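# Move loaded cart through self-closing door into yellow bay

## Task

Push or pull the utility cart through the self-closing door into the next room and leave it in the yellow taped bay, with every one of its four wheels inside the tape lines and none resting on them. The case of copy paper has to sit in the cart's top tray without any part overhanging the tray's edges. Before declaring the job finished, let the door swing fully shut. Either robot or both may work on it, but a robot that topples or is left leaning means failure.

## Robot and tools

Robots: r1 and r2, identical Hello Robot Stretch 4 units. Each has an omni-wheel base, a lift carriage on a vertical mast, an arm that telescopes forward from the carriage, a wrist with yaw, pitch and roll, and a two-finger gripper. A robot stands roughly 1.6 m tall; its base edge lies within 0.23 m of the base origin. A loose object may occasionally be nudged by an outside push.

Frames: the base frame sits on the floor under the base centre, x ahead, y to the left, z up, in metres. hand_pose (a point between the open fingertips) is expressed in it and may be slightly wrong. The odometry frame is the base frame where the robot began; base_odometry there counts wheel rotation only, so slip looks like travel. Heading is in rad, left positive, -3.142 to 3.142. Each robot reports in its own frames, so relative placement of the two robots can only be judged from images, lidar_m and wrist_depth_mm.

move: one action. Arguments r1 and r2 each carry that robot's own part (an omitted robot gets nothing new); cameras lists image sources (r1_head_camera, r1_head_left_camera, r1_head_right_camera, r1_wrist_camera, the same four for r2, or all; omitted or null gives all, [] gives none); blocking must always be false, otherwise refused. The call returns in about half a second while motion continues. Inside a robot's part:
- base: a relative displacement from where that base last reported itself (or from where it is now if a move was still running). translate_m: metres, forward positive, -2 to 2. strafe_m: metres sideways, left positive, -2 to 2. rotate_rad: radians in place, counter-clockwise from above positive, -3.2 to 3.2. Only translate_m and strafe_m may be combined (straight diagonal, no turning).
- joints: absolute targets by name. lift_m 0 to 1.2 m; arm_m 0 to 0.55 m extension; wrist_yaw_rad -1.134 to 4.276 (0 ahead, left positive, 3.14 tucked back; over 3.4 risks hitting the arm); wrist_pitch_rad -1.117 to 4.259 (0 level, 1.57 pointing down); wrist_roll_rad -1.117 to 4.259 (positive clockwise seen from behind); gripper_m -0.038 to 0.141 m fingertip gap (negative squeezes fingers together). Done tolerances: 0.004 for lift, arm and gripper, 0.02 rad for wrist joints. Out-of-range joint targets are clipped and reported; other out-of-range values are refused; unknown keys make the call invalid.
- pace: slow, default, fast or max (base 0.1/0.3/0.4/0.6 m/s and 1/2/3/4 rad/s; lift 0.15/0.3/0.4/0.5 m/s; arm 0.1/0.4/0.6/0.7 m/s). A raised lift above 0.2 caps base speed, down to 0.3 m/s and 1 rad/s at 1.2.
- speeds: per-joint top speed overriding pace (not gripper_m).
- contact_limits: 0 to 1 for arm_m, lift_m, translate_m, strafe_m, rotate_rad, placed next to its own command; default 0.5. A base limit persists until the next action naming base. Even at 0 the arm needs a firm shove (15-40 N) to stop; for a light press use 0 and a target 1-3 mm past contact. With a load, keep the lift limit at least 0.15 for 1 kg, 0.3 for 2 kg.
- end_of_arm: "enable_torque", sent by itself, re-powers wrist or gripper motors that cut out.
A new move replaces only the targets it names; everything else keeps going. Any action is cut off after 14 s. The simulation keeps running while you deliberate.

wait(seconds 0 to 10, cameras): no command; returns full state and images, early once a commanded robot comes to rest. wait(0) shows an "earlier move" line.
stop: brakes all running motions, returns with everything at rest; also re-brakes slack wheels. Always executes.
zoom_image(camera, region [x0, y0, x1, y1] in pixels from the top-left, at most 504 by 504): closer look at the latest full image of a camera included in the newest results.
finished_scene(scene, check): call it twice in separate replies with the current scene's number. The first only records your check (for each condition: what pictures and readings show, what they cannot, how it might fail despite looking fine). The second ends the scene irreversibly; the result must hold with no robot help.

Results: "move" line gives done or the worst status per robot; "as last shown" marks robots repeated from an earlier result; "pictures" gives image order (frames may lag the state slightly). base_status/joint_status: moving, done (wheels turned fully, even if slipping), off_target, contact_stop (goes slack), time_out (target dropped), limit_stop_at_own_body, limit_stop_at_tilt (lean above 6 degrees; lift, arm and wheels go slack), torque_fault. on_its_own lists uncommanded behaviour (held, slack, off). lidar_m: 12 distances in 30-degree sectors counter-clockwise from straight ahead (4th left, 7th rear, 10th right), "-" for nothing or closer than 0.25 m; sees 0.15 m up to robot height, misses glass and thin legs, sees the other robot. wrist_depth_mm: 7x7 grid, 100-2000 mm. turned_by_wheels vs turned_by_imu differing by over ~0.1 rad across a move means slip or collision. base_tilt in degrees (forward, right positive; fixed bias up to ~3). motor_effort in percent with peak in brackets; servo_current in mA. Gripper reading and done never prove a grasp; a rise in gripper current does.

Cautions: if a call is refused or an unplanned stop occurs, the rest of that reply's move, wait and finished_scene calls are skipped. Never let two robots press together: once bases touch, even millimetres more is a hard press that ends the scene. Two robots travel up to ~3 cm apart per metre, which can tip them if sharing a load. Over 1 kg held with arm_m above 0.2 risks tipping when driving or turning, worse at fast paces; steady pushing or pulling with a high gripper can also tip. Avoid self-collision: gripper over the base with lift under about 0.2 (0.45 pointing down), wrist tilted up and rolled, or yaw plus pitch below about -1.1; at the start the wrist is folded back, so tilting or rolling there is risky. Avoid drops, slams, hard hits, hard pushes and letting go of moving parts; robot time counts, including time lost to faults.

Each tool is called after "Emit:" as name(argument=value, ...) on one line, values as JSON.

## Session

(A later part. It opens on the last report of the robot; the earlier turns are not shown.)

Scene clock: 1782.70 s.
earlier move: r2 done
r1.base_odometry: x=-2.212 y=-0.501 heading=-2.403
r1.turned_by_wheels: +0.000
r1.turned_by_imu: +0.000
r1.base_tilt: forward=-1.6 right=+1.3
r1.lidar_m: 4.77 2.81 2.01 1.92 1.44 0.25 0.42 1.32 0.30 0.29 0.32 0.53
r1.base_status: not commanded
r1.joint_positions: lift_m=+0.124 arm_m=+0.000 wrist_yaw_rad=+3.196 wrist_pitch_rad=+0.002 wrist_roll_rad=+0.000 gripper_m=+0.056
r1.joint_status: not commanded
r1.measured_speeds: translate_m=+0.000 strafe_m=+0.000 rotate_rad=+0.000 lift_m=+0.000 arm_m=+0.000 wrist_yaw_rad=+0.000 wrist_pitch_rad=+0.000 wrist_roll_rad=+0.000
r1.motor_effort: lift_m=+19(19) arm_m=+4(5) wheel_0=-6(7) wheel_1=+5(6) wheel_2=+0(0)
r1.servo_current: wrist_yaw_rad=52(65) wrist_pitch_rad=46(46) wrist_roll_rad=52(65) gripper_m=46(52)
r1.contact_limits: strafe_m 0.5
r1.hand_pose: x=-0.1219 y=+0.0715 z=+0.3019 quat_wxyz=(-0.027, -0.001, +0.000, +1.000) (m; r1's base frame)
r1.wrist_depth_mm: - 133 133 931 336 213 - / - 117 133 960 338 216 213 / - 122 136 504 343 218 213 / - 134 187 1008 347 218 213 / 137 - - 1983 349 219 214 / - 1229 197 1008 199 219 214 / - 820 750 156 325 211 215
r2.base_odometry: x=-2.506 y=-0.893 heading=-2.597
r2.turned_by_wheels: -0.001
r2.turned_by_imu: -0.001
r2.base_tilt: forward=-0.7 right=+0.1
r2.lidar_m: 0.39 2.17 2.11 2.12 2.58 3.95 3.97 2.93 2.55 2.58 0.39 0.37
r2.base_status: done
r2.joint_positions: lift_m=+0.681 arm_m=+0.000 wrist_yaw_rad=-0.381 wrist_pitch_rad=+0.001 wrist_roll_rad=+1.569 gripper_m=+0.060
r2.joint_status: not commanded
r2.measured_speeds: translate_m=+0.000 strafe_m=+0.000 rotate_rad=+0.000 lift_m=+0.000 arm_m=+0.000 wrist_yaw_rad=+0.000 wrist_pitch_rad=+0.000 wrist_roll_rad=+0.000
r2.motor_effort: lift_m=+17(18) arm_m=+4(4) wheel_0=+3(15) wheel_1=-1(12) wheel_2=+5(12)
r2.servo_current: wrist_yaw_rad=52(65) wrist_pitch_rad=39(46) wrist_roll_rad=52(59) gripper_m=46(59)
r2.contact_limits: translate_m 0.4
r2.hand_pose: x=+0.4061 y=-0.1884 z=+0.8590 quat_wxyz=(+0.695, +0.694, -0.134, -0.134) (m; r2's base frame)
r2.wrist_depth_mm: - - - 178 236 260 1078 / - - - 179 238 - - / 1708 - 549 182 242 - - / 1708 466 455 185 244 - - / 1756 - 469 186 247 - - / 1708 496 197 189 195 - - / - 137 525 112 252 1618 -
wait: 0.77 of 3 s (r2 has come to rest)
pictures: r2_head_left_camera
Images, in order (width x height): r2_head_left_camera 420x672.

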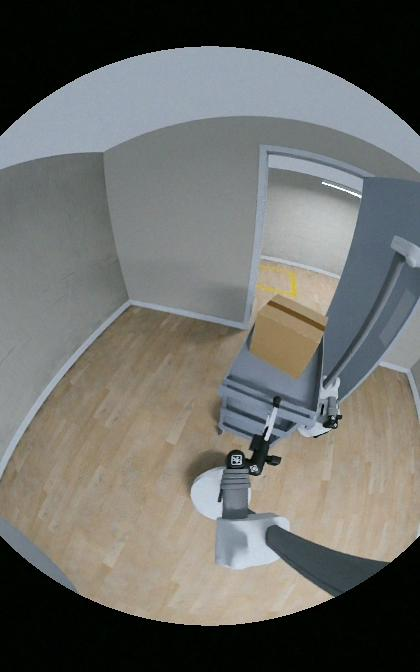

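Emit:
move(r2={"joints": {"gripper_m": -0.038}}, blocking=false, cameras=[])

Emit:
wait(seconds=2, cameras=[])

Emit:
move(r2={"base": {"translate_m": 0.35, "strafe_m": -0.193}, "contact_limits": {"translate_m": 0.6}}, blocking=false, cameras=[])

Emit:
wait(seconds=4, cameras=["r2_head_left_camera"])

Emit:
zoom_image(camera="r2_head_left_camera", region=[200, 280, 360, 470])

Scene clock: 1799.93 s.
move: r2 moving
r1.base_odometry: x=-2.212 y=-0.501 heading=-2.403
r1.turned_by_wheels: +0.000
r1.turned_by_imu: +0.000
r1.base_tilt: forward=-1.6 right=+1.2
r1.lidar_m: 4.77 2.83 2.02 1.93 1.46 0.25 0.41 1.35 0.27 0.27 0.35 0.53
r1.base_status: not commanded
r1.joint_positions: lift_m=+0.124 arm_m=+0.000 wrist_yaw_rad=+3.196 wrist_pitch_rad=+0.002 wrist_roll_rad=+0.000 gripper_m=+0.056
r1.joint_status: not commanded
r1.measured_speeds: translate_m=+0.000 strafe_m=+0.000 rotate_rad=+0.000 lift_m=+0.000 arm_m=+0.000 wrist_yaw_rad=+0.000 wrist_pitch_rad=+0.000 wrist_roll_rad=+0.000
r1.motor_effort: lift_m=+19(19) arm_m=+5(5) wheel_0=-6(7) wheel_1=+5(6) wheel_2=+0(0)
r1.servo_current: wrist_yaw_rad=39(59) wrist_pitch_rad=39(52) wrist_roll_rad=52(72) gripper_m=46(46)
r1.contact_limits: strafe_m 0.5
r1.hand_pose: x=-0.1219 y=+0.0715 z=+0.3019 quat_wxyz=(-0.027, -0.001, +0.000, +1.000) (m; r1's base frame)
r1.wrist_depth_mm: - 133 133 946 334 213 - / - 117 133 960 340 216 213 / - 122 136 504 342 217 213 / - 134 188 991 347 218 214 / 137 - - 1921 349 219 214 / - 1229 196 1008 199 220 214 / - 798 759 156 325 211 216
r2.base_odometry: x=-2.506 y=-0.893 heading=-2.597
r2.turned_by_wheels: +0.000
r2.turned_by_imu: +0.000
r2.base_tilt: forward=-0.7 right=+0.1
r2.lidar_m: 0.38 2.15 2.13 2.15 2.54 3.94 3.97 2.92 2.56 2.59 0.41 0.39
r2.base_status: not commanded
r2.joint_positions: lift_m=+0.681 arm_m=+0.000 wrist_yaw_rad=-0.381 wrist_pitch_rad=+0.001 wrist_roll_rad=+1.569 gripper_m=+0.041
r2.joint_status: gripper_m moving
r2.measured_speeds: translate_m=+0.000 strafe_m=+0.000 rotate_rad=+0.000 lift_m=+0.000 arm_m=+0.000 wrist_yaw_rad=+0.000 wrist_pitch_rad=+0.000 wrist_roll_rad=+0.000
r2.motor_effort: lift_m=+17(17) arm_m=+4(4) wheel_0=+3(4) wheel_1=-1(1) wheel_2=+6(6)
r2.servo_current: wrist_yaw_rad=39(52) wrist_pitch_rad=46(46) wrist_roll_rad=33(52) gripper_m=137(137)
r2.contact_limits: translate_m 0.4
r2.hand_pose: x=+0.4061 y=-0.1884 z=+0.8590 quat_wxyz=(+0.695, +0.694, -0.134, -0.134) (m; r2's base frame)
r2.wrist_depth_mm: - - - 178 236 262 1060 / - - - 180 237 - - / 1708 - 554 182 242 - - / 1756 466 455 185 244 - - / 1708 - 466 187 247 - - / 1661 500 198 188 192 - - / - - 525 112 252 1618 -
pictures: none
No camera images: "cameras" was empty.

Scene clock: 1801.10 s.
earlier move: r2 done
r1.base_odometry: x=-2.212 y=-0.501 heading=-2.403
r1.turned_by_wheels: +0.000
r1.turned_by_imu: +0.000
r1.base_tilt: forward=-1.6 right=+1.2
r1.lidar_m: 4.77 2.80 2.03 1.90 1.46 0.25 0.41 1.33 0.31 0.31 0.30 0.52
r1.base_status: not commanded
r1.joint_positions: lift_m=+0.124 arm_m=+0.000 wrist_yaw_rad=+3.196 wrist_pitch_rad=+0.002 wrist_roll_rad=+0.000 gripper_m=+0.056
r1.joint_status: not commanded
r1.measured_speeds: translate_m=+0.000 strafe_m=+0.000 rotate_rad=+0.000 lift_m=+0.000 arm_m=+0.000 wrist_yaw_rad=+0.000 wrist_pitch_rad=+0.000 wrist_roll_rad=+0.000
r1.motor_effort: lift_m=+19(19) arm_m=+5(5) wheel_0=-6(7) wheel_1=+5(6) wheel_2=+0(0)
r1.servo_current: wrist_yaw_rad=46(65) wrist_pitch_rad=46(52) wrist_roll_rad=46(72) gripper_m=46(46)
r1.contact_limits: strafe_m 0.5
r1.hand_pose: x=-0.1219 y=+0.0715 z=+0.3019 quat_wxyz=(-0.027, -0.001, +0.000, +1.000) (m; r1's base frame)
r1.wrist_depth_mm: - 133 133 931 336 213 - / - 117 133 960 340 215 214 / - 122 136 504 342 218 214 / - 134 187 1008 347 219 214 / 137 - - - 347 219 214 / - 1229 197 991 199 220 215 / - 809 759 156 325 211 216
r2.base_odometry: x=-2.506 y=-0.893 heading=-2.597
r2.turned_by_wheels: +0.000
r2.turned_by_imu: +0.000
r2.base_tilt: forward=-0.7 right=+0.0
r2.lidar_m: 0.39 2.18 2.12 2.14 2.56 3.93 3.97 2.90 2.56 2.59 0.40 0.39
r2.base_status: not commanded
r2.joint_positions: lift_m=+0.681 arm_m=+0.000 wrist_yaw_rad=-0.381 wrist_pitch_rad=+0.001 wrist_roll_rad=+1.569 gripper_m=-0.036
r2.joint_status: all done
r2.measured_speeds: translate_m=+0.000 strafe_m=+0.000 rotate_rad=+0.000 lift_m=+0.000 arm_m=+0.000 wrist_yaw_rad=+0.000 wrist_pitch_rad=+0.000 wrist_roll_rad=+0.000
r2.motor_effort: lift_m=+17(17) arm_m=+4(4) wheel_0=+1(4) wheel_1=-1(2) wheel_2=+5(6)
r2.servo_current: wrist_yaw_rad=46(59) wrist_pitch_rad=39(46) wrist_roll_rad=52(59) gripper_m=124(319)
r2.contact_limits: translate_m 0.4
r2.hand_pose: x=+0.4061 y=-0.1884 z=+0.8590 quat_wxyz=(+0.695, +0.694, -0.134, -0.134) (m; r2's base frame)
r2.wrist_depth_mm: - - - 167 225 - 1229 / - - - 168 228 - - / 1756 - 535 170 230 - - / 1708 452 445 173 233 - - / 1661 - 466 174 235 - - / - 477 185 177 180 - - / - 135 504 112 239 - -
wait: 1.17 of 2 s (r2 has come to rest)
pictures: none
No camera images: "cameras" was empty.

Scene clock: 1801.60 s.
move: r2 moving
r1.base_odometry: x=-2.212 y=-0.501 heading=-2.403
r1.turned_by_wheels: +0.000
r1.turned_by_imu: +0.000
r1.base_tilt: forward=-1.6 right=+1.3
r1.lidar_m: 4.78 2.78 2.01 1.91 1.43 0.25 0.42 1.32 0.29 0.28 0.31 0.52
r1.base_status: not commanded
r1.joint_positions: lift_m=+0.124 arm_m=+0.000 wrist_yaw_rad=+3.196 wrist_pitch_rad=+0.002 wrist_roll_rad=+0.000 gripper_m=+0.056
r1.joint_status: not commanded
r1.measured_speeds: translate_m=+0.000 strafe_m=+0.000 rotate_rad=+0.000 lift_m=+0.000 arm_m=+0.000 wrist_yaw_rad=+0.000 wrist_pitch_rad=+0.000 wrist_roll_rad=+0.000
r1.motor_effort: lift_m=+19(19) arm_m=+4(5) wheel_0=-7(7) wheel_1=+5(6) wheel_2=+0(1)
r1.servo_current: wrist_yaw_rad=52(59) wrist_pitch_rad=46(52) wrist_roll_rad=46(59) gripper_m=39(46)
r1.contact_limits: strafe_m 0.5
r1.hand_pose: x=-0.1219 y=+0.0715 z=+0.3019 quat_wxyz=(-0.027, -0.001, +0.000, +1.000) (m; r1's base frame)
r1.wrist_depth_mm: - 133 133 946 336 213 - / - 117 133 960 340 216 213 / - 122 136 508 342 218 213 / - 134 187 1008 347 218 214 / 137 - - 1983 349 219 214 / - 1229 197 1025 198 220 214 / - 809 768 156 325 211 215
r2.base_odometry: x=-2.542 y=-0.894 heading=-2.597
r2.turned_by_wheels: +0.000
r2.turned_by_imu: +0.011
r2.base_tilt: forward=-0.7 right=+0.0
r2.lidar_m: 0.36 2.14 2.13 2.14 2.59 3.95 3.97 2.92 2.57 2.58 0.37 0.38
r2.base_status: translate_m moving; strafe_m moving
r2.joint_positions: lift_m=+0.681 arm_m=+0.000 wrist_yaw_rad=-0.388 wrist_pitch_rad=+0.001 wrist_roll_rad=+1.569 gripper_m=-0.037
r2.joint_status: not commanded
r2.measured_speeds: translate_m=+0.124 strafe_m=-0.069 rotate_rad=+0.014 lift_m=+0.000 arm_m=+0.000 wrist_yaw_rad=-0.013 wrist_pitch_rad=+0.000 wrist_roll_rad=+0.000
r2.motor_effort: lift_m=+17(17) arm_m=+4(4) wheel_0=+17(20) wheel_1=+4(5) wheel_2=-21(21)
r2.servo_current: wrist_yaw_rad=46(52) wrist_pitch_rad=39(46) wrist_roll_rad=46(59) gripper_m=78(130)
r2.contact_limits: translate_m 0.6
r2.hand_pose: x=+0.4048 y=-0.1900 z=+0.8590 quat_wxyz=(+0.695, +0.693, -0.136, -0.137) (m; r2's base frame)
r2.wrist_depth_mm: - - - 160 219 - 1205 / - - - 162 222 - - / 1661 - 564 163 224 - - / - 439 433 165 226 - - / - 462 455 166 228 - - / 1618 473 183 167 179 - - / - 142 496 112 232 - -
pictures: none
No camera images: "cameras" was empty.

Scene clock: 1803.77 s.
earlier move: r2 done
r1.base_odometry: x=-2.212 y=-0.501 heading=-2.403
r1.turned_by_wheels: +0.000
r1.turned_by_imu: +0.000
r1.base_tilt: forward=-1.6 right=+1.3
r1.lidar_m: 4.79 2.76 2.00 1.92 1.45 0.25 0.43 0.30 0.25 0.25 0.32 0.52
r1.base_status: not commanded
r1.joint_positions: lift_m=+0.124 arm_m=+0.000 wrist_yaw_rad=+3.196 wrist_pitch_rad=+0.002 wrist_roll_rad=+0.000 gripper_m=+0.056
r1.joint_status: not commanded
r1.measured_speeds: translate_m=+0.000 strafe_m=+0.000 rotate_rad=+0.000 lift_m=+0.000 arm_m=+0.000 wrist_yaw_rad=+0.000 wrist_pitch_rad=+0.000 wrist_roll_rad=+0.000
r1.motor_effort: lift_m=+19(19) arm_m=+4(5) wheel_0=-7(7) wheel_1=+5(6) wheel_2=+0(1)
r1.servo_current: wrist_yaw_rad=59(72) wrist_pitch_rad=39(52) wrist_roll_rad=39(59) gripper_m=39(52)
r1.contact_limits: strafe_m 0.5
r1.hand_pose: x=-0.1219 y=+0.0715 z=+0.3019 quat_wxyz=(-0.027, -0.001, +0.000, +1.000) (m; r1's base frame)
r1.wrist_depth_mm: - 133 133 946 336 213 - / - 117 133 960 340 215 213 / - 122 136 508 342 218 213 / - 134 187 991 347 218 214 / 137 - - 1983 349 220 214 / - - 194 1008 199 220 215 / - 147 291 156 325 211 215
r2.base_odometry: x=-2.905 y=-0.909 heading=-2.597
r2.turned_by_wheels: +0.000
r2.turned_by_imu: -0.001
r2.base_tilt: forward=-0.7 right=+0.1
r2.lidar_m: 0.41 1.72 2.18 2.20 2.68 4.33 - 2.79 2.50 0.50 0.36 0.34
r2.base_status: done
r2.joint_positions: lift_m=+0.681 arm_m=+0.000 wrist_yaw_rad=-0.390 wrist_pitch_rad=+0.001 wrist_roll_rad=+1.569 gripper_m=-0.037
r2.joint_status: not commanded
r2.measured_speeds: translate_m=+0.000 strafe_m=+0.000 rotate_rad=+0.000 lift_m=+0.000 arm_m=+0.000 wrist_yaw_rad=+0.000 wrist_pitch_rad=+0.000 wrist_roll_rad=+0.000
r2.motor_effort: lift_m=+17(17) arm_m=+4(4) wheel_0=+1(20) wheel_1=+3(7) wheel_2=-5(21)
r2.servo_current: wrist_yaw_rad=46(72) wrist_pitch_rad=39(46) wrist_roll_rad=46(65) gripper_m=85(130)
r2.contact_limits: translate_m 0.6
r2.hand_pose: x=+0.4044 y=-0.1905 z=+0.8590 quat_wxyz=(+0.694, +0.693, -0.136, -0.137) (m; r2's base frame)
r2.wrist_depth_mm: - - - 129 187 - - / - 424 455 138 195 - - / - 415 410 144 205 - - / - 466 449 151 215 - - / - - 492 161 227 732 - / - - 185 168 180 661 559 / - - - 112 - - 488
wait: 2.17 of 4 s (r2 has come to rest)
pictures: r2_head_left_camera
Images, in order (width x height): r2_head_left_camera 420x672.

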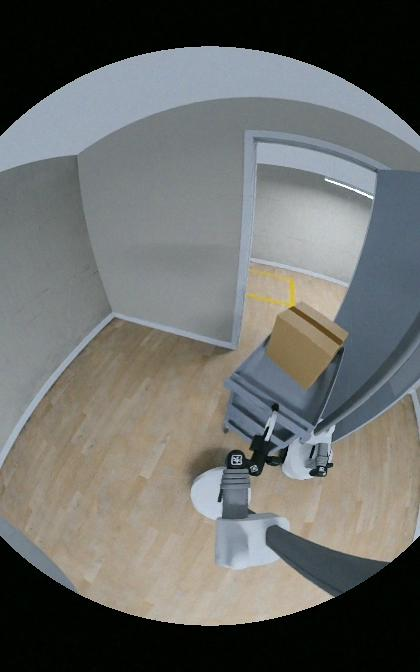

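Scaled by 2.653 from the camera's 420x672 image, which has a finer 600x960 frame.

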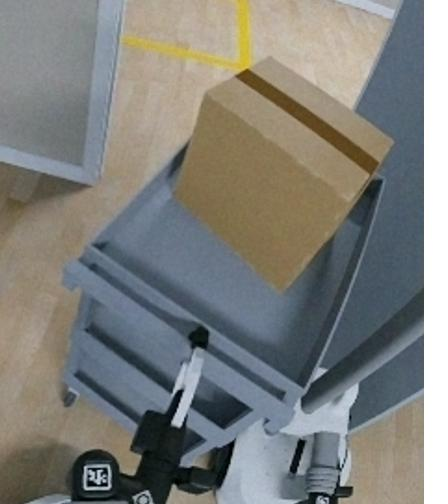

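Emit:
move(r2={"base": {"translate_m": -0.268, "strafe_m": 0.27}, "contact_limits": {"translate_m": 0.6}}, blocking=false, cameras=[])

Emit:
wait(seconds=4, cameras=[])

Emit:
move(r2={"base": {"translate_m": -0.379, "strafe_m": -0.138}, "contact_limits": {"translate_m": 0.6}}, blocking=false, cameras=[])

Emit:
wait(seconds=4, cameras=["r2_head_left_camera"])

Emit:
zoom_image(camera="r2_head_left_camera", region=[200, 280, 360, 470])

Scene clock: 1976.87 s.
move: r2 moving
r1.base_odometry: x=-2.212 y=-0.501 heading=-2.403
r1.turned_by_wheels: +0.000
r1.turned_by_imu: +0.000
r1.base_tilt: forward=-1.6 right=+1.2
r1.lidar_m: 4.78 2.81 2.02 1.92 1.47 0.25 0.41 0.29 0.25 0.25 0.32 0.56
r1.base_status: not commanded
r1.joint_positions: lift_m=+0.124 arm_m=+0.000 wrist_yaw_rad=+3.196 wrist_pitch_rad=+0.002 wrist_roll_rad=+0.000 gripper_m=+0.056
r1.joint_status: not commanded
r1.measured_speeds: translate_m=+0.000 strafe_m=+0.000 rotate_rad=+0.000 lift_m=+0.000 arm_m=+0.000 wrist_yaw_rad=+0.000 wrist_pitch_rad=+0.000 wrist_roll_rad=+0.000
r1.motor_effort: lift_m=+19(19) arm_m=+4(5) wheel_0=-7(7) wheel_1=+5(5) wheel_2=+0(0)
r1.servo_current: wrist_yaw_rad=33(65) wrist_pitch_rad=33(52) wrist_roll_rad=46(72) gripper_m=46(46)
r1.contact_limits: strafe_m 0.5
r1.hand_pose: x=-0.1219 y=+0.0715 z=+0.3019 quat_wxyz=(-0.027, -0.001, +0.000, +1.000) (m; r1's base frame)
r1.wrist_depth_mm: - 133 133 931 334 213 - / - 117 133 946 338 216 213 / - 122 136 508 342 218 213 / - 134 187 991 347 219 214 / 137 - - 1983 347 220 213 / - - 195 1008 199 220 214 / - 147 291 156 325 211 215
r2.base_odometry: x=-2.874 y=-0.917 heading=-2.597
r2.turned_by_wheels: +0.000
r2.turned_by_imu: +0.000
r2.base_tilt: forward=-0.6 right=+0.1
r2.lidar_m: 0.40 1.73 2.18 2.18 2.63 4.31 - 2.83 2.52 0.56 0.36 0.34
r2.base_status: translate_m moving; strafe_m moving
r2.joint_positions: lift_m=+0.681 arm_m=+0.000 wrist_yaw_rad=-0.389 wrist_pitch_rad=+0.001 wrist_roll_rad=+1.569 gripper_m=-0.037
r2.joint_status: not commanded
r2.measured_speeds: translate_m=-0.085 strafe_m=+0.091 rotate_rad=-0.002 lift_m=+0.000 arm_m=+0.000 wrist_yaw_rad=+0.000 wrist_pitch_rad=+0.000 wrist_roll_rad=+0.000
r2.motor_effort: lift_m=+17(17) arm_m=+0(4) wheel_0=-16(18) wheel_1=+7(7) wheel_2=+9(12)
r2.servo_current: wrist_yaw_rad=52(65) wrist_pitch_rad=39(46) wrist_roll_rad=46(52) gripper_m=85(91)
r2.contact_limits: translate_m 0.6
r2.hand_pose: x=+0.4046 y=-0.1902 z=+0.8590 quat_wxyz=(+0.694, +0.693, -0.136, -0.137) (m; r2's base frame)
r2.wrist_depth_mm: - - - 134 189 - - / - 433 430 141 197 - - / - 418 415 147 207 - - / - 469 452 154 217 - - / - - 496 164 229 759 - / - - 183 170 180 676 - / - - - 112 251 - 496
pictures: none
No camera images: "cameras" was empty.

Scene clock: 1979.07 s.
earlier move: r2 done
r1.base_odometry: x=-2.212 y=-0.501 heading=-2.403
r1.turned_by_wheels: +0.000
r1.turned_by_imu: +0.000
r1.base_tilt: forward=-1.6 right=+1.3
r1.lidar_m: 4.76 2.83 2.01 1.90 1.42 0.25 0.45 1.34 0.28 0.29 0.40 0.86
r1.base_status: not commanded
r1.joint_positions: lift_m=+0.124 arm_m=+0.000 wrist_yaw_rad=+3.196 wrist_pitch_rad=+0.002 wrist_roll_rad=+0.000 gripper_m=+0.056
r1.joint_status: not commanded
r1.measured_speeds: translate_m=+0.000 strafe_m=+0.000 rotate_rad=+0.000 lift_m=+0.000 arm_m=+0.000 wrist_yaw_rad=+0.000 wrist_pitch_rad=+0.000 wrist_roll_rad=+0.000
r1.motor_effort: lift_m=+19(19) arm_m=+5(5) wheel_0=-7(7) wheel_1=+5(6) wheel_2=+0(0)
r1.servo_current: wrist_yaw_rad=65(78) wrist_pitch_rad=39(52) wrist_roll_rad=52(72) gripper_m=39(52)
r1.contact_limits: strafe_m 0.5
r1.hand_pose: x=-0.1219 y=+0.0715 z=+0.3019 quat_wxyz=(-0.027, -0.001, +0.000, +1.000) (m; r1's base frame)
r1.wrist_depth_mm: - 133 133 946 334 212 - / - 117 133 960 340 216 213 / - 122 136 508 342 217 213 / - 134 187 991 347 217 214 / 137 - - 1921 347 219 214 / - 1229 197 1008 199 220 214 / - 809 759 156 325 211 215
r2.base_odometry: x=-2.536 y=-1.001 heading=-2.596
r2.turned_by_wheels: +0.001
r2.turned_by_imu: +0.001
r2.base_tilt: forward=-0.6 right=+0.1
r2.lidar_m: 0.40 2.14 2.01 2.04 2.44 3.99 4.02 3.00 2.65 2.67 0.36 0.33
r2.base_status: done
r2.joint_positions: lift_m=+0.681 arm_m=+0.000 wrist_yaw_rad=-0.378 wrist_pitch_rad=+0.001 wrist_roll_rad=+1.569 gripper_m=-0.037
r2.joint_status: not commanded
r2.measured_speeds: translate_m=+0.000 strafe_m=+0.000 rotate_rad=+0.000 lift_m=+0.000 arm_m=+0.000 wrist_yaw_rad=+0.000 wrist_pitch_rad=+0.000 wrist_roll_rad=+0.000
r2.motor_effort: lift_m=+17(17) arm_m=-4(4) wheel_0=+0(22) wheel_1=+4(7) wheel_2=+7(16)
r2.servo_current: wrist_yaw_rad=46(72) wrist_pitch_rad=46(46) wrist_roll_rad=39(59) gripper_m=85(91)
r2.contact_limits: translate_m 0.6
r2.hand_pose: x=+0.4067 y=-0.1876 z=+0.8590 quat_wxyz=(+0.695, +0.694, -0.132, -0.133) (m; r2's base frame)
r2.wrist_depth_mm: - - - 128 187 - - / 1618 466 455 137 195 - - / 1661 413 410 143 204 - - / - 469 455 150 214 - - / 1576 - 496 161 228 - - / - - 185 168 180 - 564 / - - - 112 251 - 496
wait: 2.20 of 4 s (r2 has come to rest)
pictures: none
No camera images: "cameras" was empty.

Scene clock: 1979.57 s.
move: r2 moving
r1.base_odometry: x=-2.212 y=-0.501 heading=-2.403
r1.turned_by_wheels: +0.000
r1.turned_by_imu: +0.000
r1.base_tilt: forward=-1.6 right=+1.2
r1.lidar_m: 4.76 2.81 2.04 1.91 1.47 0.25 0.41 1.30 0.31 0.29 0.36 0.85
r1.base_status: not commanded
r1.joint_positions: lift_m=+0.124 arm_m=+0.000 wrist_yaw_rad=+3.196 wrist_pitch_rad=+0.002 wrist_roll_rad=+0.000 gripper_m=+0.056
r1.joint_status: not commanded
r1.measured_speeds: translate_m=+0.000 strafe_m=+0.000 rotate_rad=+0.000 lift_m=+0.000 arm_m=+0.000 wrist_yaw_rad=+0.000 wrist_pitch_rad=+0.000 wrist_roll_rad=+0.000
r1.motor_effort: lift_m=+19(19) arm_m=+5(5) wheel_0=-7(7) wheel_1=+5(5) wheel_2=+0(0)
r1.servo_current: wrist_yaw_rad=39(65) wrist_pitch_rad=46(46) wrist_roll_rad=65(65) gripper_m=39(39)
r1.contact_limits: strafe_m 0.5
r1.hand_pose: x=-0.1219 y=+0.0715 z=+0.3019 quat_wxyz=(-0.027, -0.001, +0.000, +1.000) (m; r1's base frame)
r1.wrist_depth_mm: - 133 133 946 336 213 - / - 117 133 946 338 216 213 / - 122 136 504 342 218 214 / - 134 188 1008 345 218 214 / 137 - - 1983 349 219 213 / - 1229 196 1025 199 220 215 / - 809 750 156 325 211 215
r2.base_odometry: x=-2.516 y=-0.975 heading=-2.596
r2.turned_by_wheels: +0.001
r2.turned_by_imu: +0.001
r2.base_tilt: forward=-0.6 right=+0.1
r2.lidar_m: 0.40 2.17 2.04 2.04 2.48 3.95 4.00 2.99 2.64 2.66 0.37 0.36
r2.base_status: translate_m moving; strafe_m moving
r2.joint_positions: lift_m=+0.681 arm_m=+0.000 wrist_yaw_rad=-0.375 wrist_pitch_rad=+0.001 wrist_roll_rad=+1.569 gripper_m=-0.037
r2.joint_status: not commanded
r2.measured_speeds: translate_m=-0.121 strafe_m=-0.044 rotate_rad=-0.002 lift_m=+0.000 arm_m=+0.000 wrist_yaw_rad=+0.012 wrist_pitch_rad=+0.000 wrist_roll_rad=+0.000
r2.motor_effort: lift_m=+17(17) arm_m=-3(4) wheel_0=-4(8) wheel_1=-9(9) wheel_2=+20(20)
r2.servo_current: wrist_yaw_rad=65(65) wrist_pitch_rad=39(46) wrist_roll_rad=52(52) gripper_m=85(85)
r2.contact_limits: translate_m 0.6
r2.hand_pose: x=+0.4072 y=-0.1870 z=+0.8590 quat_wxyz=(+0.695, +0.694, -0.131, -0.132) (m; r2's base frame)
r2.wrist_depth_mm: - - - 133 187 - - / 1576 - 488 139 195 - - / - 410 410 145 206 - - / - 462 452 152 216 - - / 1576 512 488 161 228 759 - / - - 185 170 180 - - / - - - 112 249 - 504
pictures: none
No camera images: "cameras" was empty.

Scene clock: 1981.83 s.
earlier move: r2 done
r1.base_odometry: x=-2.212 y=-0.501 heading=-2.403
r1.turned_by_wheels: +0.000
r1.turned_by_imu: +0.000
r1.base_tilt: forward=-1.5 right=+1.3
r1.lidar_m: 1.08 2.78 2.01 1.92 1.45 0.25 0.45 1.30 1.42 0.37 0.38 0.44
r1.base_status: not commanded
r1.joint_positions: lift_m=+0.124 arm_m=+0.000 wrist_yaw_rad=+3.196 wrist_pitch_rad=+0.002 wrist_roll_rad=+0.000 gripper_m=+0.056
r1.joint_status: not commanded
r1.measured_speeds: translate_m=+0.000 strafe_m=+0.000 rotate_rad=+0.000 lift_m=+0.000 arm_m=+0.000 wrist_yaw_rad=+0.000 wrist_pitch_rad=+0.000 wrist_roll_rad=+0.000
r1.motor_effort: lift_m=+19(19) arm_m=+5(5) wheel_0=-7(7) wheel_1=+5(6) wheel_2=+0(0)
r1.servo_current: wrist_yaw_rad=39(72) wrist_pitch_rad=39(52) wrist_roll_rad=59(65) gripper_m=39(46)
r1.contact_limits: strafe_m 0.5
r1.hand_pose: x=-0.1219 y=+0.0715 z=+0.3019 quat_wxyz=(-0.027, -0.001, +0.000, +1.000) (m; r1's base frame)
r1.wrist_depth_mm: - 133 133 946 334 213 - / - 117 133 946 340 216 213 / - 122 136 508 342 217 213 / - 134 187 991 347 218 213 / 138 - - 1983 347 219 214 / - 1229 197 1008 199 220 214 / - 809 759 156 325 211 215
r2.base_odometry: x=-2.284 y=-0.687 heading=-2.596
r2.turned_by_wheels: -0.001
r2.turned_by_imu: +0.001
r2.base_tilt: forward=-0.7 right=+0.1
r2.lidar_m: 0.34 2.52 2.26 2.29 2.71 3.67 3.68 2.73 2.42 2.43 0.47 0.41
r2.base_status: done
r2.joint_positions: lift_m=+0.681 arm_m=+0.000 wrist_yaw_rad=-0.376 wrist_pitch_rad=+0.001 wrist_roll_rad=+1.569 gripper_m=-0.037
r2.joint_status: not commanded
r2.measured_speeds: translate_m=+0.000 strafe_m=+0.000 rotate_rad=+0.000 lift_m=+0.000 arm_m=+0.000 wrist_yaw_rad=+0.000 wrist_pitch_rad=+0.000 wrist_roll_rad=+0.000
r2.motor_effort: lift_m=+17(17) arm_m=-3(4) wheel_0=-3(8) wheel_1=-2(11) wheel_2=+3(22)
r2.servo_current: wrist_yaw_rad=39(78) wrist_pitch_rad=39(46) wrist_roll_rad=52(59) gripper_m=78(91)
r2.contact_limits: translate_m 0.6
r2.hand_pose: x=+0.4070 y=-0.1873 z=+0.8590 quat_wxyz=(+0.695, +0.694, -0.132, -0.133) (m; r2's base frame)
r2.wrist_depth_mm: - - 1078 218 279 768 715 / - - - 208 276 298 298 / 1921 - - 198 260 1756 - / 1983 - - 189 250 - - / 1921 442 442 181 238 - - / 1921 442 185 174 179 - - / - 146 439 112 224 - -
wait: 2.27 of 4 s (r2 has come to rest)
pictures: r2_head_left_camera
Images, in order (width x height): r2_head_left_camera 420x672.

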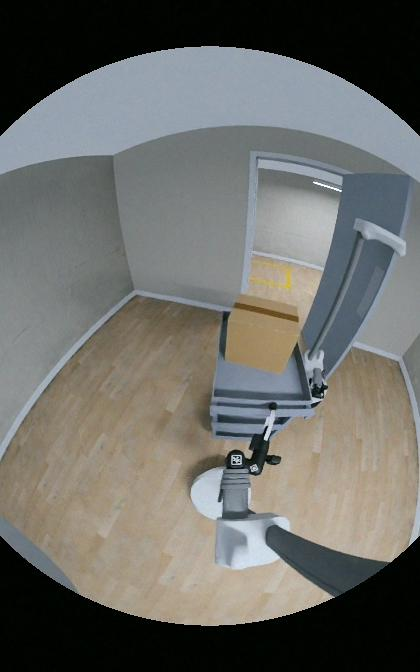

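Scaled by 2.653 from the camera's 420x672 image, which has a finer 600x960 frame.

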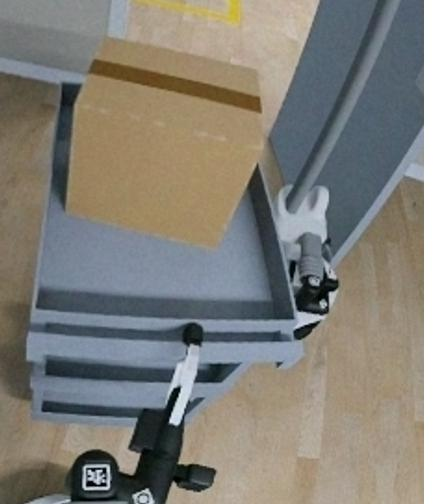

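Emit:
move(r2={"base": {"translate_m": 0.3245, "strafe_m": -0.131}, "contact_limits": {"translate_m": 0.6}}, blocking=false, cameras=[])

Emit:
wait(seconds=4, cameras=["r2_head_left_camera"])

Emit:
zoom_image(camera="r2_head_left_camera", region=[200, 280, 360, 470])

Scene clock: 1995.60 s.
move: r2 moving
r1.base_odometry: x=-2.212 y=-0.501 heading=-2.403
r1.turned_by_wheels: +0.000
r1.turned_by_imu: +0.000
r1.base_tilt: forward=-1.6 right=+1.2
r1.lidar_m: 1.07 2.79 2.02 1.92 1.45 0.25 0.39 1.34 1.41 0.37 0.35 0.43
r1.base_status: not commanded
r1.joint_positions: lift_m=+0.124 arm_m=+0.000 wrist_yaw_rad=+3.196 wrist_pitch_rad=+0.002 wrist_roll_rad=+0.000 gripper_m=+0.056
r1.joint_status: not commanded
r1.measured_speeds: translate_m=+0.000 strafe_m=+0.000 rotate_rad=+0.000 lift_m=+0.000 arm_m=+0.000 wrist_yaw_rad=+0.000 wrist_pitch_rad=+0.000 wrist_roll_rad=+0.000
r1.motor_effort: lift_m=+19(19) arm_m=+5(5) wheel_0=-6(7) wheel_1=+5(5) wheel_2=+0(0)
r1.servo_current: wrist_yaw_rad=39(65) wrist_pitch_rad=46(46) wrist_roll_rad=46(72) gripper_m=46(46)
r1.contact_limits: strafe_m 0.5
r1.hand_pose: x=-0.1219 y=+0.0715 z=+0.3019 quat_wxyz=(-0.027, -0.001, +0.000, +1.000) (m; r1's base frame)
r1.wrist_depth_mm: - 133 133 946 336 213 - / - 117 133 960 340 215 213 / - 122 136 508 342 217 213 / - 134 188 1008 347 219 213 / 137 - - 1983 347 220 214 / - 1205 196 1008 198 220 214 / - 809 759 156 325 211 216
r2.base_odometry: x=-2.317 y=-0.692 heading=-2.597
r2.turned_by_wheels: +0.000
r2.turned_by_imu: +0.000
r2.base_tilt: forward=-0.7 right=+0.1
r2.lidar_m: 0.32 2.43 2.27 2.28 2.68 3.70 3.72 2.72 2.40 2.43 0.44 0.40
r2.base_status: translate_m moving; strafe_m moving
r2.joint_positions: lift_m=+0.681 arm_m=+0.000 wrist_yaw_rad=-0.390 wrist_pitch_rad=+0.001 wrist_roll_rad=+1.569 gripper_m=-0.037
r2.joint_status: not commanded
r2.measured_speeds: translate_m=+0.121 strafe_m=-0.050 rotate_rad=-0.008 lift_m=+0.000 arm_m=+0.000 wrist_yaw_rad=-0.030 wrist_pitch_rad=+0.000 wrist_roll_rad=+0.000
r2.motor_effort: lift_m=+17(17) arm_m=-1(4) wheel_0=+11(17) wheel_1=+6(6) wheel_2=-19(19)
r2.servo_current: wrist_yaw_rad=52(59) wrist_pitch_rad=39(46) wrist_roll_rad=39(52) gripper_m=91(91)
r2.contact_limits: translate_m 0.6
r2.hand_pose: x=+0.4044 y=-0.1905 z=+0.8590 quat_wxyz=(+0.694, +0.693, -0.137, -0.138) (m; r2's base frame)
r2.wrist_depth_mm: - - 1078 230 268 768 707 / - - - 213 282 298 297 / 1921 - - 200 263 1661 946 / 1921 - - 189 249 - - / 1921 - 439 178 237 - - / 1921 436 183 169 180 - - / - 143 427 112 215 - -
pictures: none
No camera images: "cameras" was empty.

Scene clock: 1997.67 s.
earlier move: r2 done
r1.base_odometry: x=-2.212 y=-0.501 heading=-2.403
r1.turned_by_wheels: +0.000
r1.turned_by_imu: +0.000
r1.base_tilt: forward=-1.6 right=+1.2
r1.lidar_m: 4.77 2.82 2.02 1.90 1.44 0.25 0.39 1.33 0.52 0.34 0.29 0.31
r1.base_status: not commanded
r1.joint_positions: lift_m=+0.124 arm_m=+0.000 wrist_yaw_rad=+3.196 wrist_pitch_rad=+0.002 wrist_roll_rad=+0.000 gripper_m=+0.056
r1.joint_status: not commanded
r1.measured_speeds: translate_m=+0.000 strafe_m=+0.000 rotate_rad=+0.000 lift_m=+0.000 arm_m=+0.000 wrist_yaw_rad=+0.000 wrist_pitch_rad=+0.000 wrist_roll_rad=+0.000
r1.motor_effort: lift_m=+19(19) arm_m=+4(5) wheel_0=-6(7) wheel_1=+5(5) wheel_2=+0(0)
r1.servo_current: wrist_yaw_rad=39(65) wrist_pitch_rad=46(52) wrist_roll_rad=52(72) gripper_m=39(52)
r1.contact_limits: strafe_m 0.5
r1.hand_pose: x=-0.1219 y=+0.0715 z=+0.3019 quat_wxyz=(-0.027, -0.001, +0.000, +1.000) (m; r1's base frame)
r1.wrist_depth_mm: - 133 133 946 336 213 - / - 117 133 960 340 215 213 / - 122 137 504 342 218 213 / - 134 187 991 347 218 213 / 137 - - 1983 345 220 215 / - 1229 196 1008 198 220 215 / - 809 759 156 325 212 214
r2.base_odometry: x=-2.630 y=-0.743 heading=-2.596
r2.turned_by_wheels: +0.001
r2.turned_by_imu: +0.001
r2.base_tilt: forward=-0.7 right=+0.1
r2.lidar_m: 0.26 2.11 2.29 2.30 2.78 4.02 4.04 2.69 2.39 2.42 0.65 0.39
r2.base_status: done
r2.joint_positions: lift_m=+0.681 arm_m=+0.000 wrist_yaw_rad=-0.383 wrist_pitch_rad=+0.001 wrist_roll_rad=+1.569 gripper_m=-0.037
r2.joint_status: not commanded
r2.measured_speeds: translate_m=+0.000 strafe_m=+0.000 rotate_rad=+0.000 lift_m=+0.000 arm_m=+0.000 wrist_yaw_rad=+0.000 wrist_pitch_rad=+0.000 wrist_roll_rad=+0.000
r2.motor_effort: lift_m=+17(17) arm_m=+4(4) wheel_0=+4(17) wheel_1=+4(7) wheel_2=-1(26)
r2.servo_current: wrist_yaw_rad=52(91) wrist_pitch_rad=39(46) wrist_roll_rad=46(59) gripper_m=78(91)
r2.contact_limits: translate_m 0.6
r2.hand_pose: x=+0.4057 y=-0.1889 z=+0.8590 quat_wxyz=(+0.695, +0.693, -0.134, -0.135) (m; r2's base frame)
r2.wrist_depth_mm: - - - - - - 585 / - - - 274 343 351 647 / - - - 242 332 353 353 / - - - 213 278 1756 - / - - - 190 249 1983 - / - 436 185 169 180 - - / - 147 407 112 206 - -
wait: 2.07 of 4 s (r2 has come to rest)
pictures: r2_head_left_camera
Images, in order (width x height): r2_head_left_camera 420x672.

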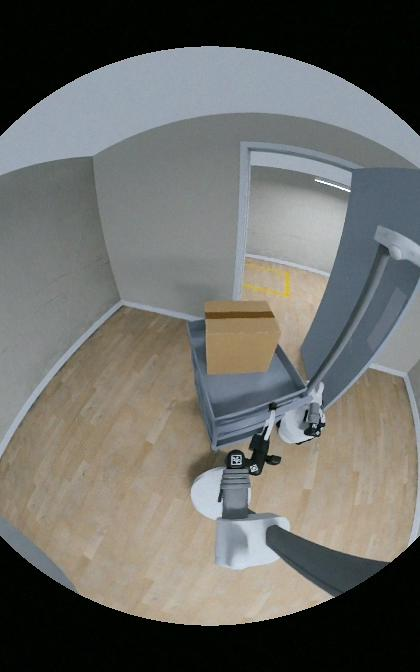

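Scaled by 2.653 from the camera's 420x672 image, which has a finer 600x960 frame.

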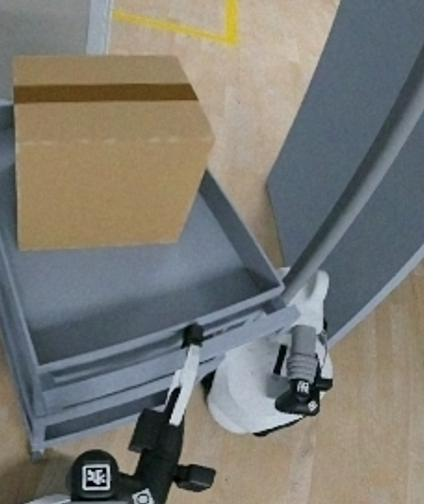

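Emit:
move(r1={"base": {"strafe_m": 0.15}, "contact_limits": {"strafe_m": 0.5}, "pace": "slow"}, r2={"base": {"translate_m": -0.292, "strafe_m": 0.345}, "contact_limits": {"translate_m": 0.6}}, blocking=false, cameras=[])

Emit:
wait(seconds=4, cameras=[])

Emit:
wait(seconds=2, cameras=["r2_head_left_camera"])

Emit:
zoom_image(camera="r2_head_left_camera", region=[200, 280, 360, 470])

Scene clock: 2049.70 s.
move: r1 moving; r2 moving
r1.base_odometry: x=-2.202 y=-0.512 heading=-2.403
r1.turned_by_wheels: +0.000
r1.turned_by_imu: +0.000
r1.base_tilt: forward=-1.6 right=+1.3
r1.lidar_m: 4.78 2.78 2.00 1.91 1.44 0.25 0.41 1.35 0.57 0.33 0.32 0.36
r1.base_status: strafe_m moving
r1.joint_positions: lift_m=+0.124 arm_m=+0.000 wrist_yaw_rad=+3.196 wrist_pitch_rad=+0.002 wrist_roll_rad=+0.000 gripper_m=+0.056
r1.joint_status: not commanded
r1.measured_speeds: translate_m=+0.000 strafe_m=+0.055 rotate_rad=+0.001 lift_m=+0.000 arm_m=+0.000 wrist_yaw_rad=+0.000 wrist_pitch_rad=+0.000 wrist_roll_rad=+0.000
r1.motor_effort: lift_m=+19(19) arm_m=+5(5) wheel_0=-10(13) wheel_1=+13(13) wheel_2=+0(1)
r1.servo_current: wrist_yaw_rad=65(65) wrist_pitch_rad=46(46) wrist_roll_rad=52(59) gripper_m=46(46)
r1.contact_limits: strafe_m 0.5
r1.hand_pose: x=-0.1219 y=+0.0715 z=+0.3019 quat_wxyz=(-0.027, -0.001, +0.000, +1.000) (m; r1's base frame)
r1.wrist_depth_mm: - 133 133 539 329 213 - / - 117 133 549 334 214 - / - 122 136 492 338 216 216 / - 134 187 931 340 216 216 / 138 - - 1983 342 218 - / - 1229 196 1008 198 218 218 / - 809 768 156 320 215 218
r2.base_odometry: x=-2.600 y=-0.753 heading=-2.596
r2.turned_by_wheels: +0.000
r2.turned_by_imu: +0.001
r2.base_tilt: forward=-0.6 right=+0.1
r2.lidar_m: 0.28 2.12 2.28 2.28 2.77 3.98 4.01 2.73 2.40 2.41 0.67 0.39
r2.base_status: translate_m moving; strafe_m moving
r2.joint_positions: lift_m=+0.681 arm_m=+0.000 wrist_yaw_rad=-0.383 wrist_pitch_rad=+0.001 wrist_roll_rad=+1.569 gripper_m=-0.037
r2.joint_status: not commanded
r2.measured_speeds: translate_m=-0.081 strafe_m=+0.094 rotate_rad=-0.004 lift_m=+0.000 arm_m=+0.000 wrist_yaw_rad=-0.012 wrist_pitch_rad=+0.000 wrist_roll_rad=+0.000
r2.motor_effort: lift_m=+17(17) arm_m=+4(4) wheel_0=-11(15) wheel_1=+7(7) wheel_2=+11(14)
r2.servo_current: wrist_yaw_rad=46(59) wrist_pitch_rad=39(39) wrist_roll_rad=52(52) gripper_m=85(91)
r2.contact_limits: translate_m 0.6
r2.hand_pose: x=+0.4057 y=-0.1888 z=+0.8590 quat_wxyz=(+0.695, +0.694, -0.134, -0.135) (m; r2's base frame)
r2.wrist_depth_mm: - - - 293 - - 603 / - - - 276 342 676 683 / 1661 - - 241 325 1537 1229 / 1661 - - 211 277 1808 - / - - - 190 250 1921 - / 1661 433 184 168 180 - - / - 146 407 112 207 - -
pictures: none
No camera images: "cameras" was empty.

Scene clock: 2051.20 s.
earlier move: r1 contact_stop; r2 moving
r1.base_odometry: x=-2.157 y=-0.567 heading=-2.393
r1.turned_by_wheels: +0.010
r1.turned_by_imu: +0.050
r1.base_tilt: forward=-1.6 right=+1.2
r1.lidar_m: 4.76 2.58 1.92 1.86 1.38 0.25 0.41 1.37 1.51 0.49 0.53 0.71
r1.base_status: strafe_m contact_stop (by the wheels' count: +0.086 of +0.150)
r1.joint_positions: lift_m=+0.124 arm_m=+0.000 wrist_yaw_rad=+3.196 wrist_pitch_rad=+0.002 wrist_roll_rad=+0.000 gripper_m=+0.056
r1.joint_status: not commanded
r1.measured_speeds: translate_m=+0.000 strafe_m=+0.000 rotate_rad=+0.000 lift_m=+0.000 arm_m=+0.000 wrist_yaw_rad=+0.000 wrist_pitch_rad=+0.000 wrist_roll_rad=+0.000
r1.on_its_own: the wheels are slack since a contact_stop
r1.motor_effort: lift_m=+19(19) arm_m=-4(5) wheel_0=+0(25) wheel_1=+0(28) wheel_2=+0(20)
r1.servo_current: wrist_yaw_rad=46(72) wrist_pitch_rad=39(52) wrist_roll_rad=46(65) gripper_m=46(46)
r1.contact_limits: strafe_m 0.5
r1.hand_pose: x=-0.1218 y=+0.0717 z=+0.3019 quat_wxyz=(-0.027, -0.001, +0.000, +1.000) (m; r1's base frame)
r1.wrist_depth_mm: - 135 - 525 300 221 - / - 135 142 480 306 223 - / - 134 177 484 307 223 - / 111 135 217 549 310 224 - / 137 - - 496 314 224 - / 1205 1205 197 445 199 223 - / - 809 759 167 293 224 809
r2.base_odometry: x=-2.257 y=-0.867 heading=-2.595
r2.turned_by_wheels: +0.000
r2.turned_by_imu: +0.001
r2.base_tilt: forward=-0.7 right=+0.1
r2.lidar_m: 0.35 2.37 2.08 2.08 2.54 3.67 3.67 2.93 2.60 2.62 0.45 0.40
r2.base_status: translate_m moving; strafe_m moving
r2.joint_positions: lift_m=+0.681 arm_m=+0.000 wrist_yaw_rad=-0.377 wrist_pitch_rad=+0.001 wrist_roll_rad=+1.569 gripper_m=-0.037
r2.joint_status: not commanded
r2.measured_speeds: translate_m=-0.113 strafe_m=+0.138 rotate_rad=-0.001 lift_m=+0.000 arm_m=+0.000 wrist_yaw_rad=-0.033 wrist_pitch_rad=+0.000 wrist_roll_rad=+0.000
r2.motor_effort: lift_m=+17(17) arm_m=-4(4) wheel_0=+1(19) wheel_1=+4(8) wheel_2=+7(22)
r2.servo_current: wrist_yaw_rad=52(85) wrist_pitch_rad=39(46) wrist_roll_rad=52(65) gripper_m=85(91)
r2.contact_limits: translate_m 0.6
r2.hand_pose: x=+0.4069 y=-0.1874 z=+0.8590 quat_wxyz=(+0.695, +0.694, -0.132, -0.133) (m; r2's base frame)
r2.wrist_depth_mm: - - - 189 252 258 270 / - - - 185 246 1661 1281 / 1921 - - 182 244 - - / 1983 - 439 180 240 - - / 1921 449 449 177 236 - - / - 459 183 174 180 - - / - 146 466 112 229 - -
wait: 1.50 of 4 s (r1 has come to rest)
pictures: none
No camera images: "cameras" was empty.

not run: a stop that you did not command came earlier in this reply.

Scaled by 2.653 from the camera's 420x672 image, which has a finer 600x960 frame.

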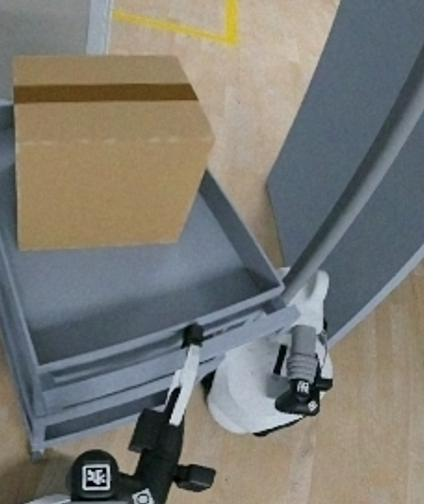

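Emit:
stop()

Emit:
wait(seconds=0, cameras=["r1_head_left_camera", "r2_head_left_camera"])

Emit:
zoom_image(camera="r2_head_left_camera", region=[200, 280, 360, 470])

Scene clock: 2056.43 s.
earlier move: r2 done
stop: r1's wheels hold again
r1.base_odometry: x=-2.157 y=-0.567 heading=-2.393
r1.turned_by_wheels: +0.000
r1.turned_by_imu: +0.000
r1.base_tilt: forward=-1.6 right=+1.3
r1.lidar_m: 4.77 2.62 1.92 1.87 1.38 0.25 0.40 1.37 1.52 0.49 0.51 0.72
r1.base_status: strafe_m contact_stop (by the wheels' count: +0.086 of +0.150)
r1.joint_positions: lift_m=+0.124 arm_m=+0.000 wrist_yaw_rad=+3.196 wrist_pitch_rad=+0.002 wrist_roll_rad=+0.000 gripper_m=+0.056
r1.joint_status: not commanded
r1.measured_speeds: translate_m=+0.000 strafe_m=+0.000 rotate_rad=+0.000 lift_m=+0.000 arm_m=+0.000 wrist_yaw_rad=+0.000 wrist_pitch_rad=+0.000 wrist_roll_rad=+0.000
r1.motor_effort: lift_m=+19(19) arm_m=-4(5) wheel_0=+0(25) wheel_1=+0(28) wheel_2=+0(20)
r1.servo_current: wrist_yaw_rad=39(72) wrist_pitch_rad=46(52) wrist_roll_rad=52(65) gripper_m=33(46)
r1.contact_limits: strafe_m 0.5
r1.hand_pose: x=-0.1218 y=+0.0717 z=+0.3019 quat_wxyz=(-0.027, -0.001, +0.000, +1.000) (m; r1's base frame)
r1.wrist_depth_mm: - 135 - 525 301 221 - / - 135 142 480 306 223 - / - 134 177 484 309 224 - / 111 136 217 549 310 224 - / 137 - - 496 312 224 - / 1205 1205 196 452 198 223 - / - 798 759 167 294 224 809
r2.base_odometry: x=-2.201 y=-0.885 heading=-2.595
r2.turned_by_wheels: +0.000
r2.turned_by_imu: +0.000
r2.base_tilt: forward=-0.7 right=+0.0
r2.lidar_m: 0.32 2.34 2.06 2.07 2.47 3.63 3.65 2.99 2.60 2.65 0.44 0.38
r2.base_status: done
r2.joint_positions: lift_m=+0.681 arm_m=+0.000 wrist_yaw_rad=-0.381 wrist_pitch_rad=+0.001 wrist_roll_rad=+1.569 gripper_m=-0.037
r2.joint_status: not commanded
r2.measured_speeds: translate_m=+0.000 strafe_m=+0.000 rotate_rad=+0.000 lift_m=+0.000 arm_m=+0.000 wrist_yaw_rad=+0.000 wrist_pitch_rad=+0.000 wrist_roll_rad=+0.000
r2.motor_effort: lift_m=+17(17) arm_m=-4(4) wheel_0=-3(19) wheel_1=+4(8) wheel_2=+6(22)
r2.servo_current: wrist_yaw_rad=46(85) wrist_pitch_rad=39(46) wrist_roll_rad=46(65) gripper_m=85(91)
r2.contact_limits: translate_m 0.6
r2.hand_pose: x=+0.4061 y=-0.1884 z=+0.8590 quat_wxyz=(+0.695, +0.694, -0.133, -0.134) (m; r2's base frame)
r2.wrist_depth_mm: - - - 179 241 262 1078 / 1983 - - 177 237 1756 - / 1983 - - 177 237 - - / 1983 445 436 176 236 - - / 1983 459 452 175 234 - - / - 462 185 174 181 - - / - 146 480 112 231 - -
pictures: r1_head_camera, r1_head_left_camera, r1_head_right_camera, r1_wrist_camera, r2_head_camera, r2_head_left_camera, r2_head_right_camera, r2_wrist_camera
Images, in order (width x height): r1_head_camera 420x560, r1_head_left_camera 420x672, r1_head_right_camera 420x672, r1_wrist_camera 616x392, r2_head_camera 420x560, r2_head_left_camera 420x672, r2_head_right_camera 420x672, r2_wrist_camera 616x392.

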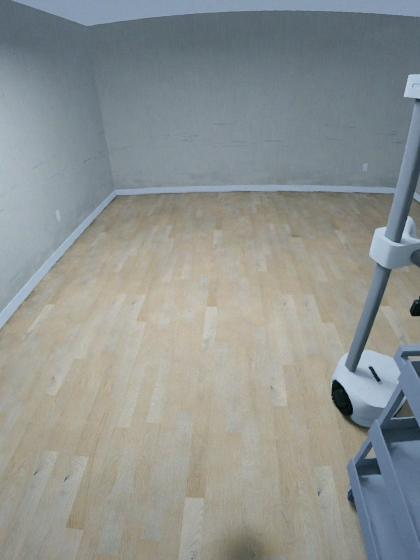

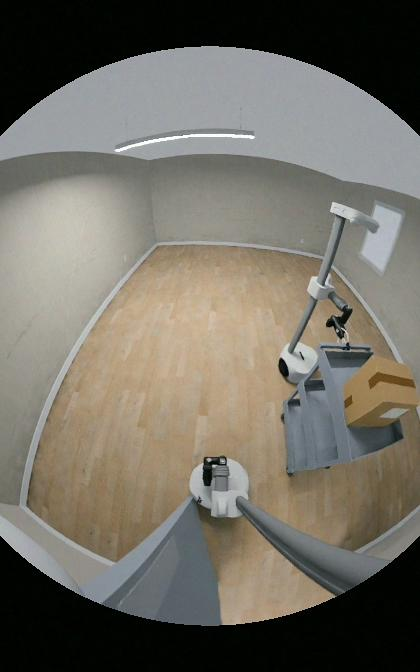

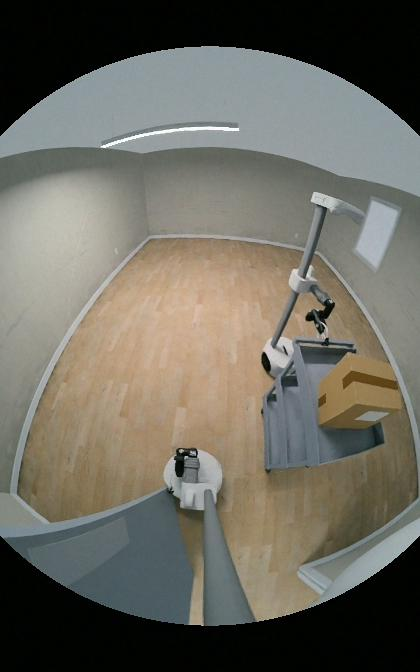

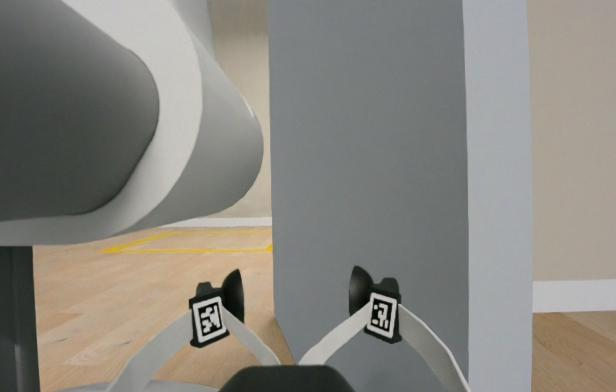

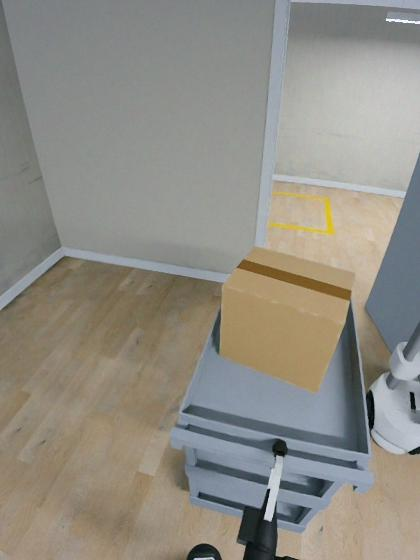

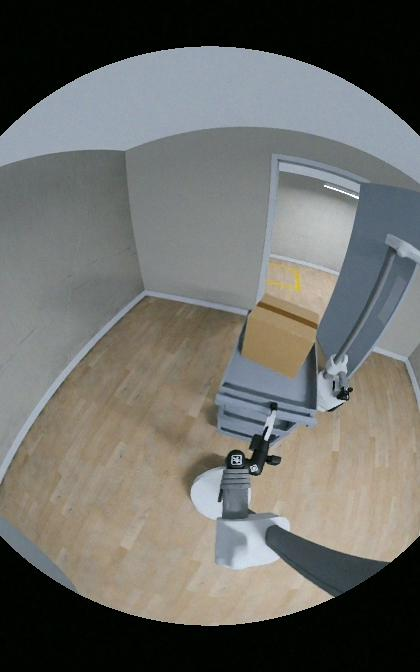

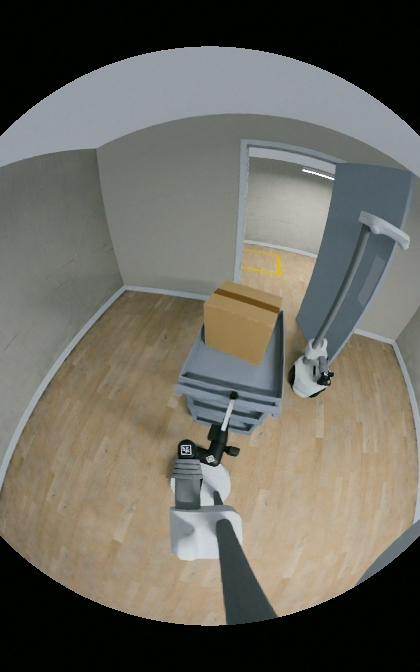

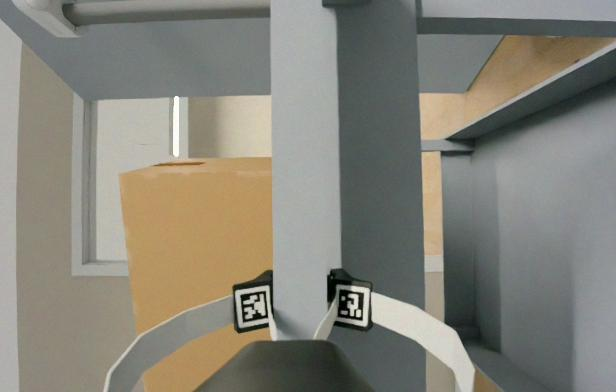

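Scene clock: 2056.43 s.
r1.base_odometry: x=-2.157 y=-0.567 heading=-2.393
r1.turned_by_wheels: +0.000
r1.turned_by_imu: +0.000
r1.base_tilt: forward=-1.6 right=+1.3
r1.lidar_m: 4.77 2.62 1.92 1.87 1.38 0.25 0.40 1.37 1.52 0.49 0.51 0.72
r1.base_status: strafe_m contact_stop (by the wheels' count: +0.086 of +0.150)
r1.joint_positions: lift_m=+0.124 arm_m=+0.000 wrist_yaw_rad=+3.196 wrist_pitch_rad=+0.002 wrist_roll_rad=+0.000 gripper_m=+0.056
r1.joint_status: not commanded
r1.measured_speeds: translate_m=+0.000 strafe_m=+0.000 rotate_rad=+0.000 lift_m=+0.000 arm_m=+0.000 wrist_yaw_rad=+0.000 wrist_pitch_rad=+0.000 wrist_roll_rad=+0.000
r1.motor_effort: lift_m=+19(19) arm_m=-4(5) wheel_0=+0(25) wheel_1=+0(28) wheel_2=+0(20)
r1.servo_current: wrist_yaw_rad=39(72) wrist_pitch_rad=46(52) wrist_roll_rad=52(65) gripper_m=33(46)
r1.contact_limits: strafe_m 0.5
r1.hand_pose: x=-0.1218 y=+0.0717 z=+0.3019 quat_wxyz=(-0.027, -0.001, +0.000, +1.000) (m; r1's base frame)
r1.wrist_depth_mm: - 135 - 525 301 221 - / - 135 142 480 306 223 - / - 134 177 484 309 224 - / 111 136 217 549 310 224 - / 137 - - 496 312 224 - / 1205 1205 196 452 198 223 - / - 798 759 167 294 224 809
r2.base_odometry: x=-2.201 y=-0.885 heading=-2.595
r2.turned_by_wheels: +0.000
r2.turned_by_imu: +0.000
r2.base_tilt: forward=-0.7 right=+0.0
r2.lidar_m: 0.32 2.34 2.06 2.07 2.47 3.63 3.65 2.99 2.60 2.65 0.44 0.38
r2.base_status: done
r2.joint_positions: lift_m=+0.681 arm_m=+0.000 wrist_yaw_rad=-0.381 wrist_pitch_rad=+0.001 wrist_roll_rad=+1.569 gripper_m=-0.037
r2.joint_status: not commanded
r2.measured_speeds: translate_m=+0.000 strafe_m=+0.000 rotate_rad=+0.000 lift_m=+0.000 arm_m=+0.000 wrist_yaw_rad=+0.000 wrist_pitch_rad=+0.000 wrist_roll_rad=+0.000
r2.motor_effort: lift_m=+17(17) arm_m=-4(4) wheel_0=-3(19) wheel_1=+4(8) wheel_2=+6(22)
r2.servo_current: wrist_yaw_rad=46(85) wrist_pitch_rad=39(46) wrist_roll_rad=46(65) gripper_m=85(91)
r2.contact_limits: translate_m 0.6
r2.hand_pose: x=+0.4061 y=-0.1884 z=+0.8590 quat_wxyz=(+0.695, +0.694, -0.133, -0.134) (m; r2's base frame)
r2.wrist_depth_mm: - - - 179 241 262 1078 / 1983 - - 177 237 1756 - / 1983 - - 177 237 - - / 1983 445 436 176 236 - - / 1983 459 452 175 234 - - / - 462 185 174 181 - - / - 146 480 112 231 - -
pictures: r1_head_left_camera, r2_head_left_camera
Images, in order (width x height): r1_head_left_camera 420x672, r2_head_left_camera 420x672.

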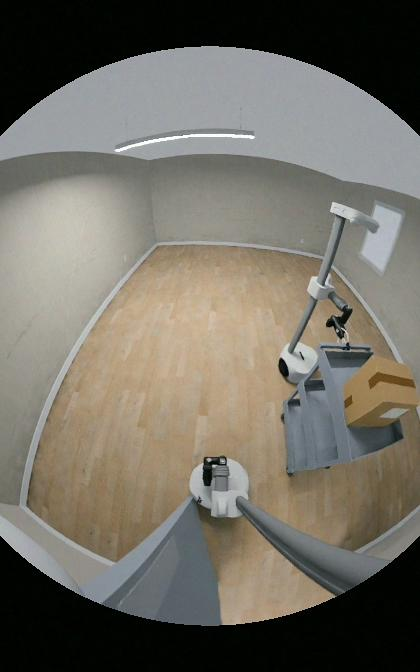

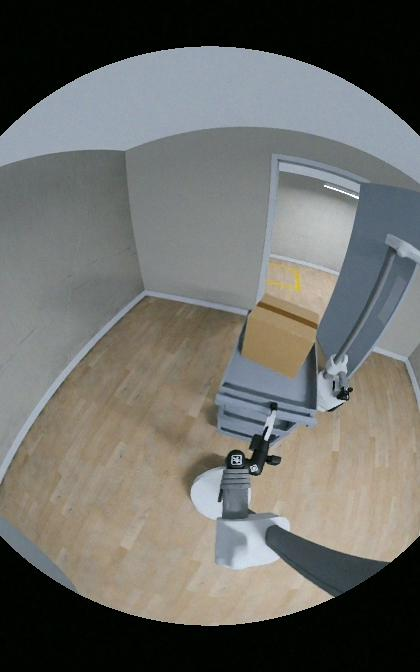

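Scaled by 2.653 from the camera's 420x672 image, which has a finer 600x960 frame.

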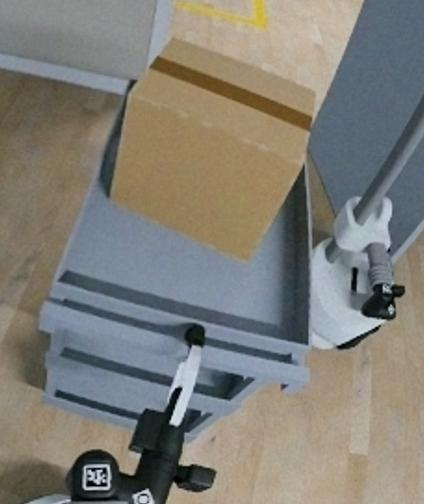

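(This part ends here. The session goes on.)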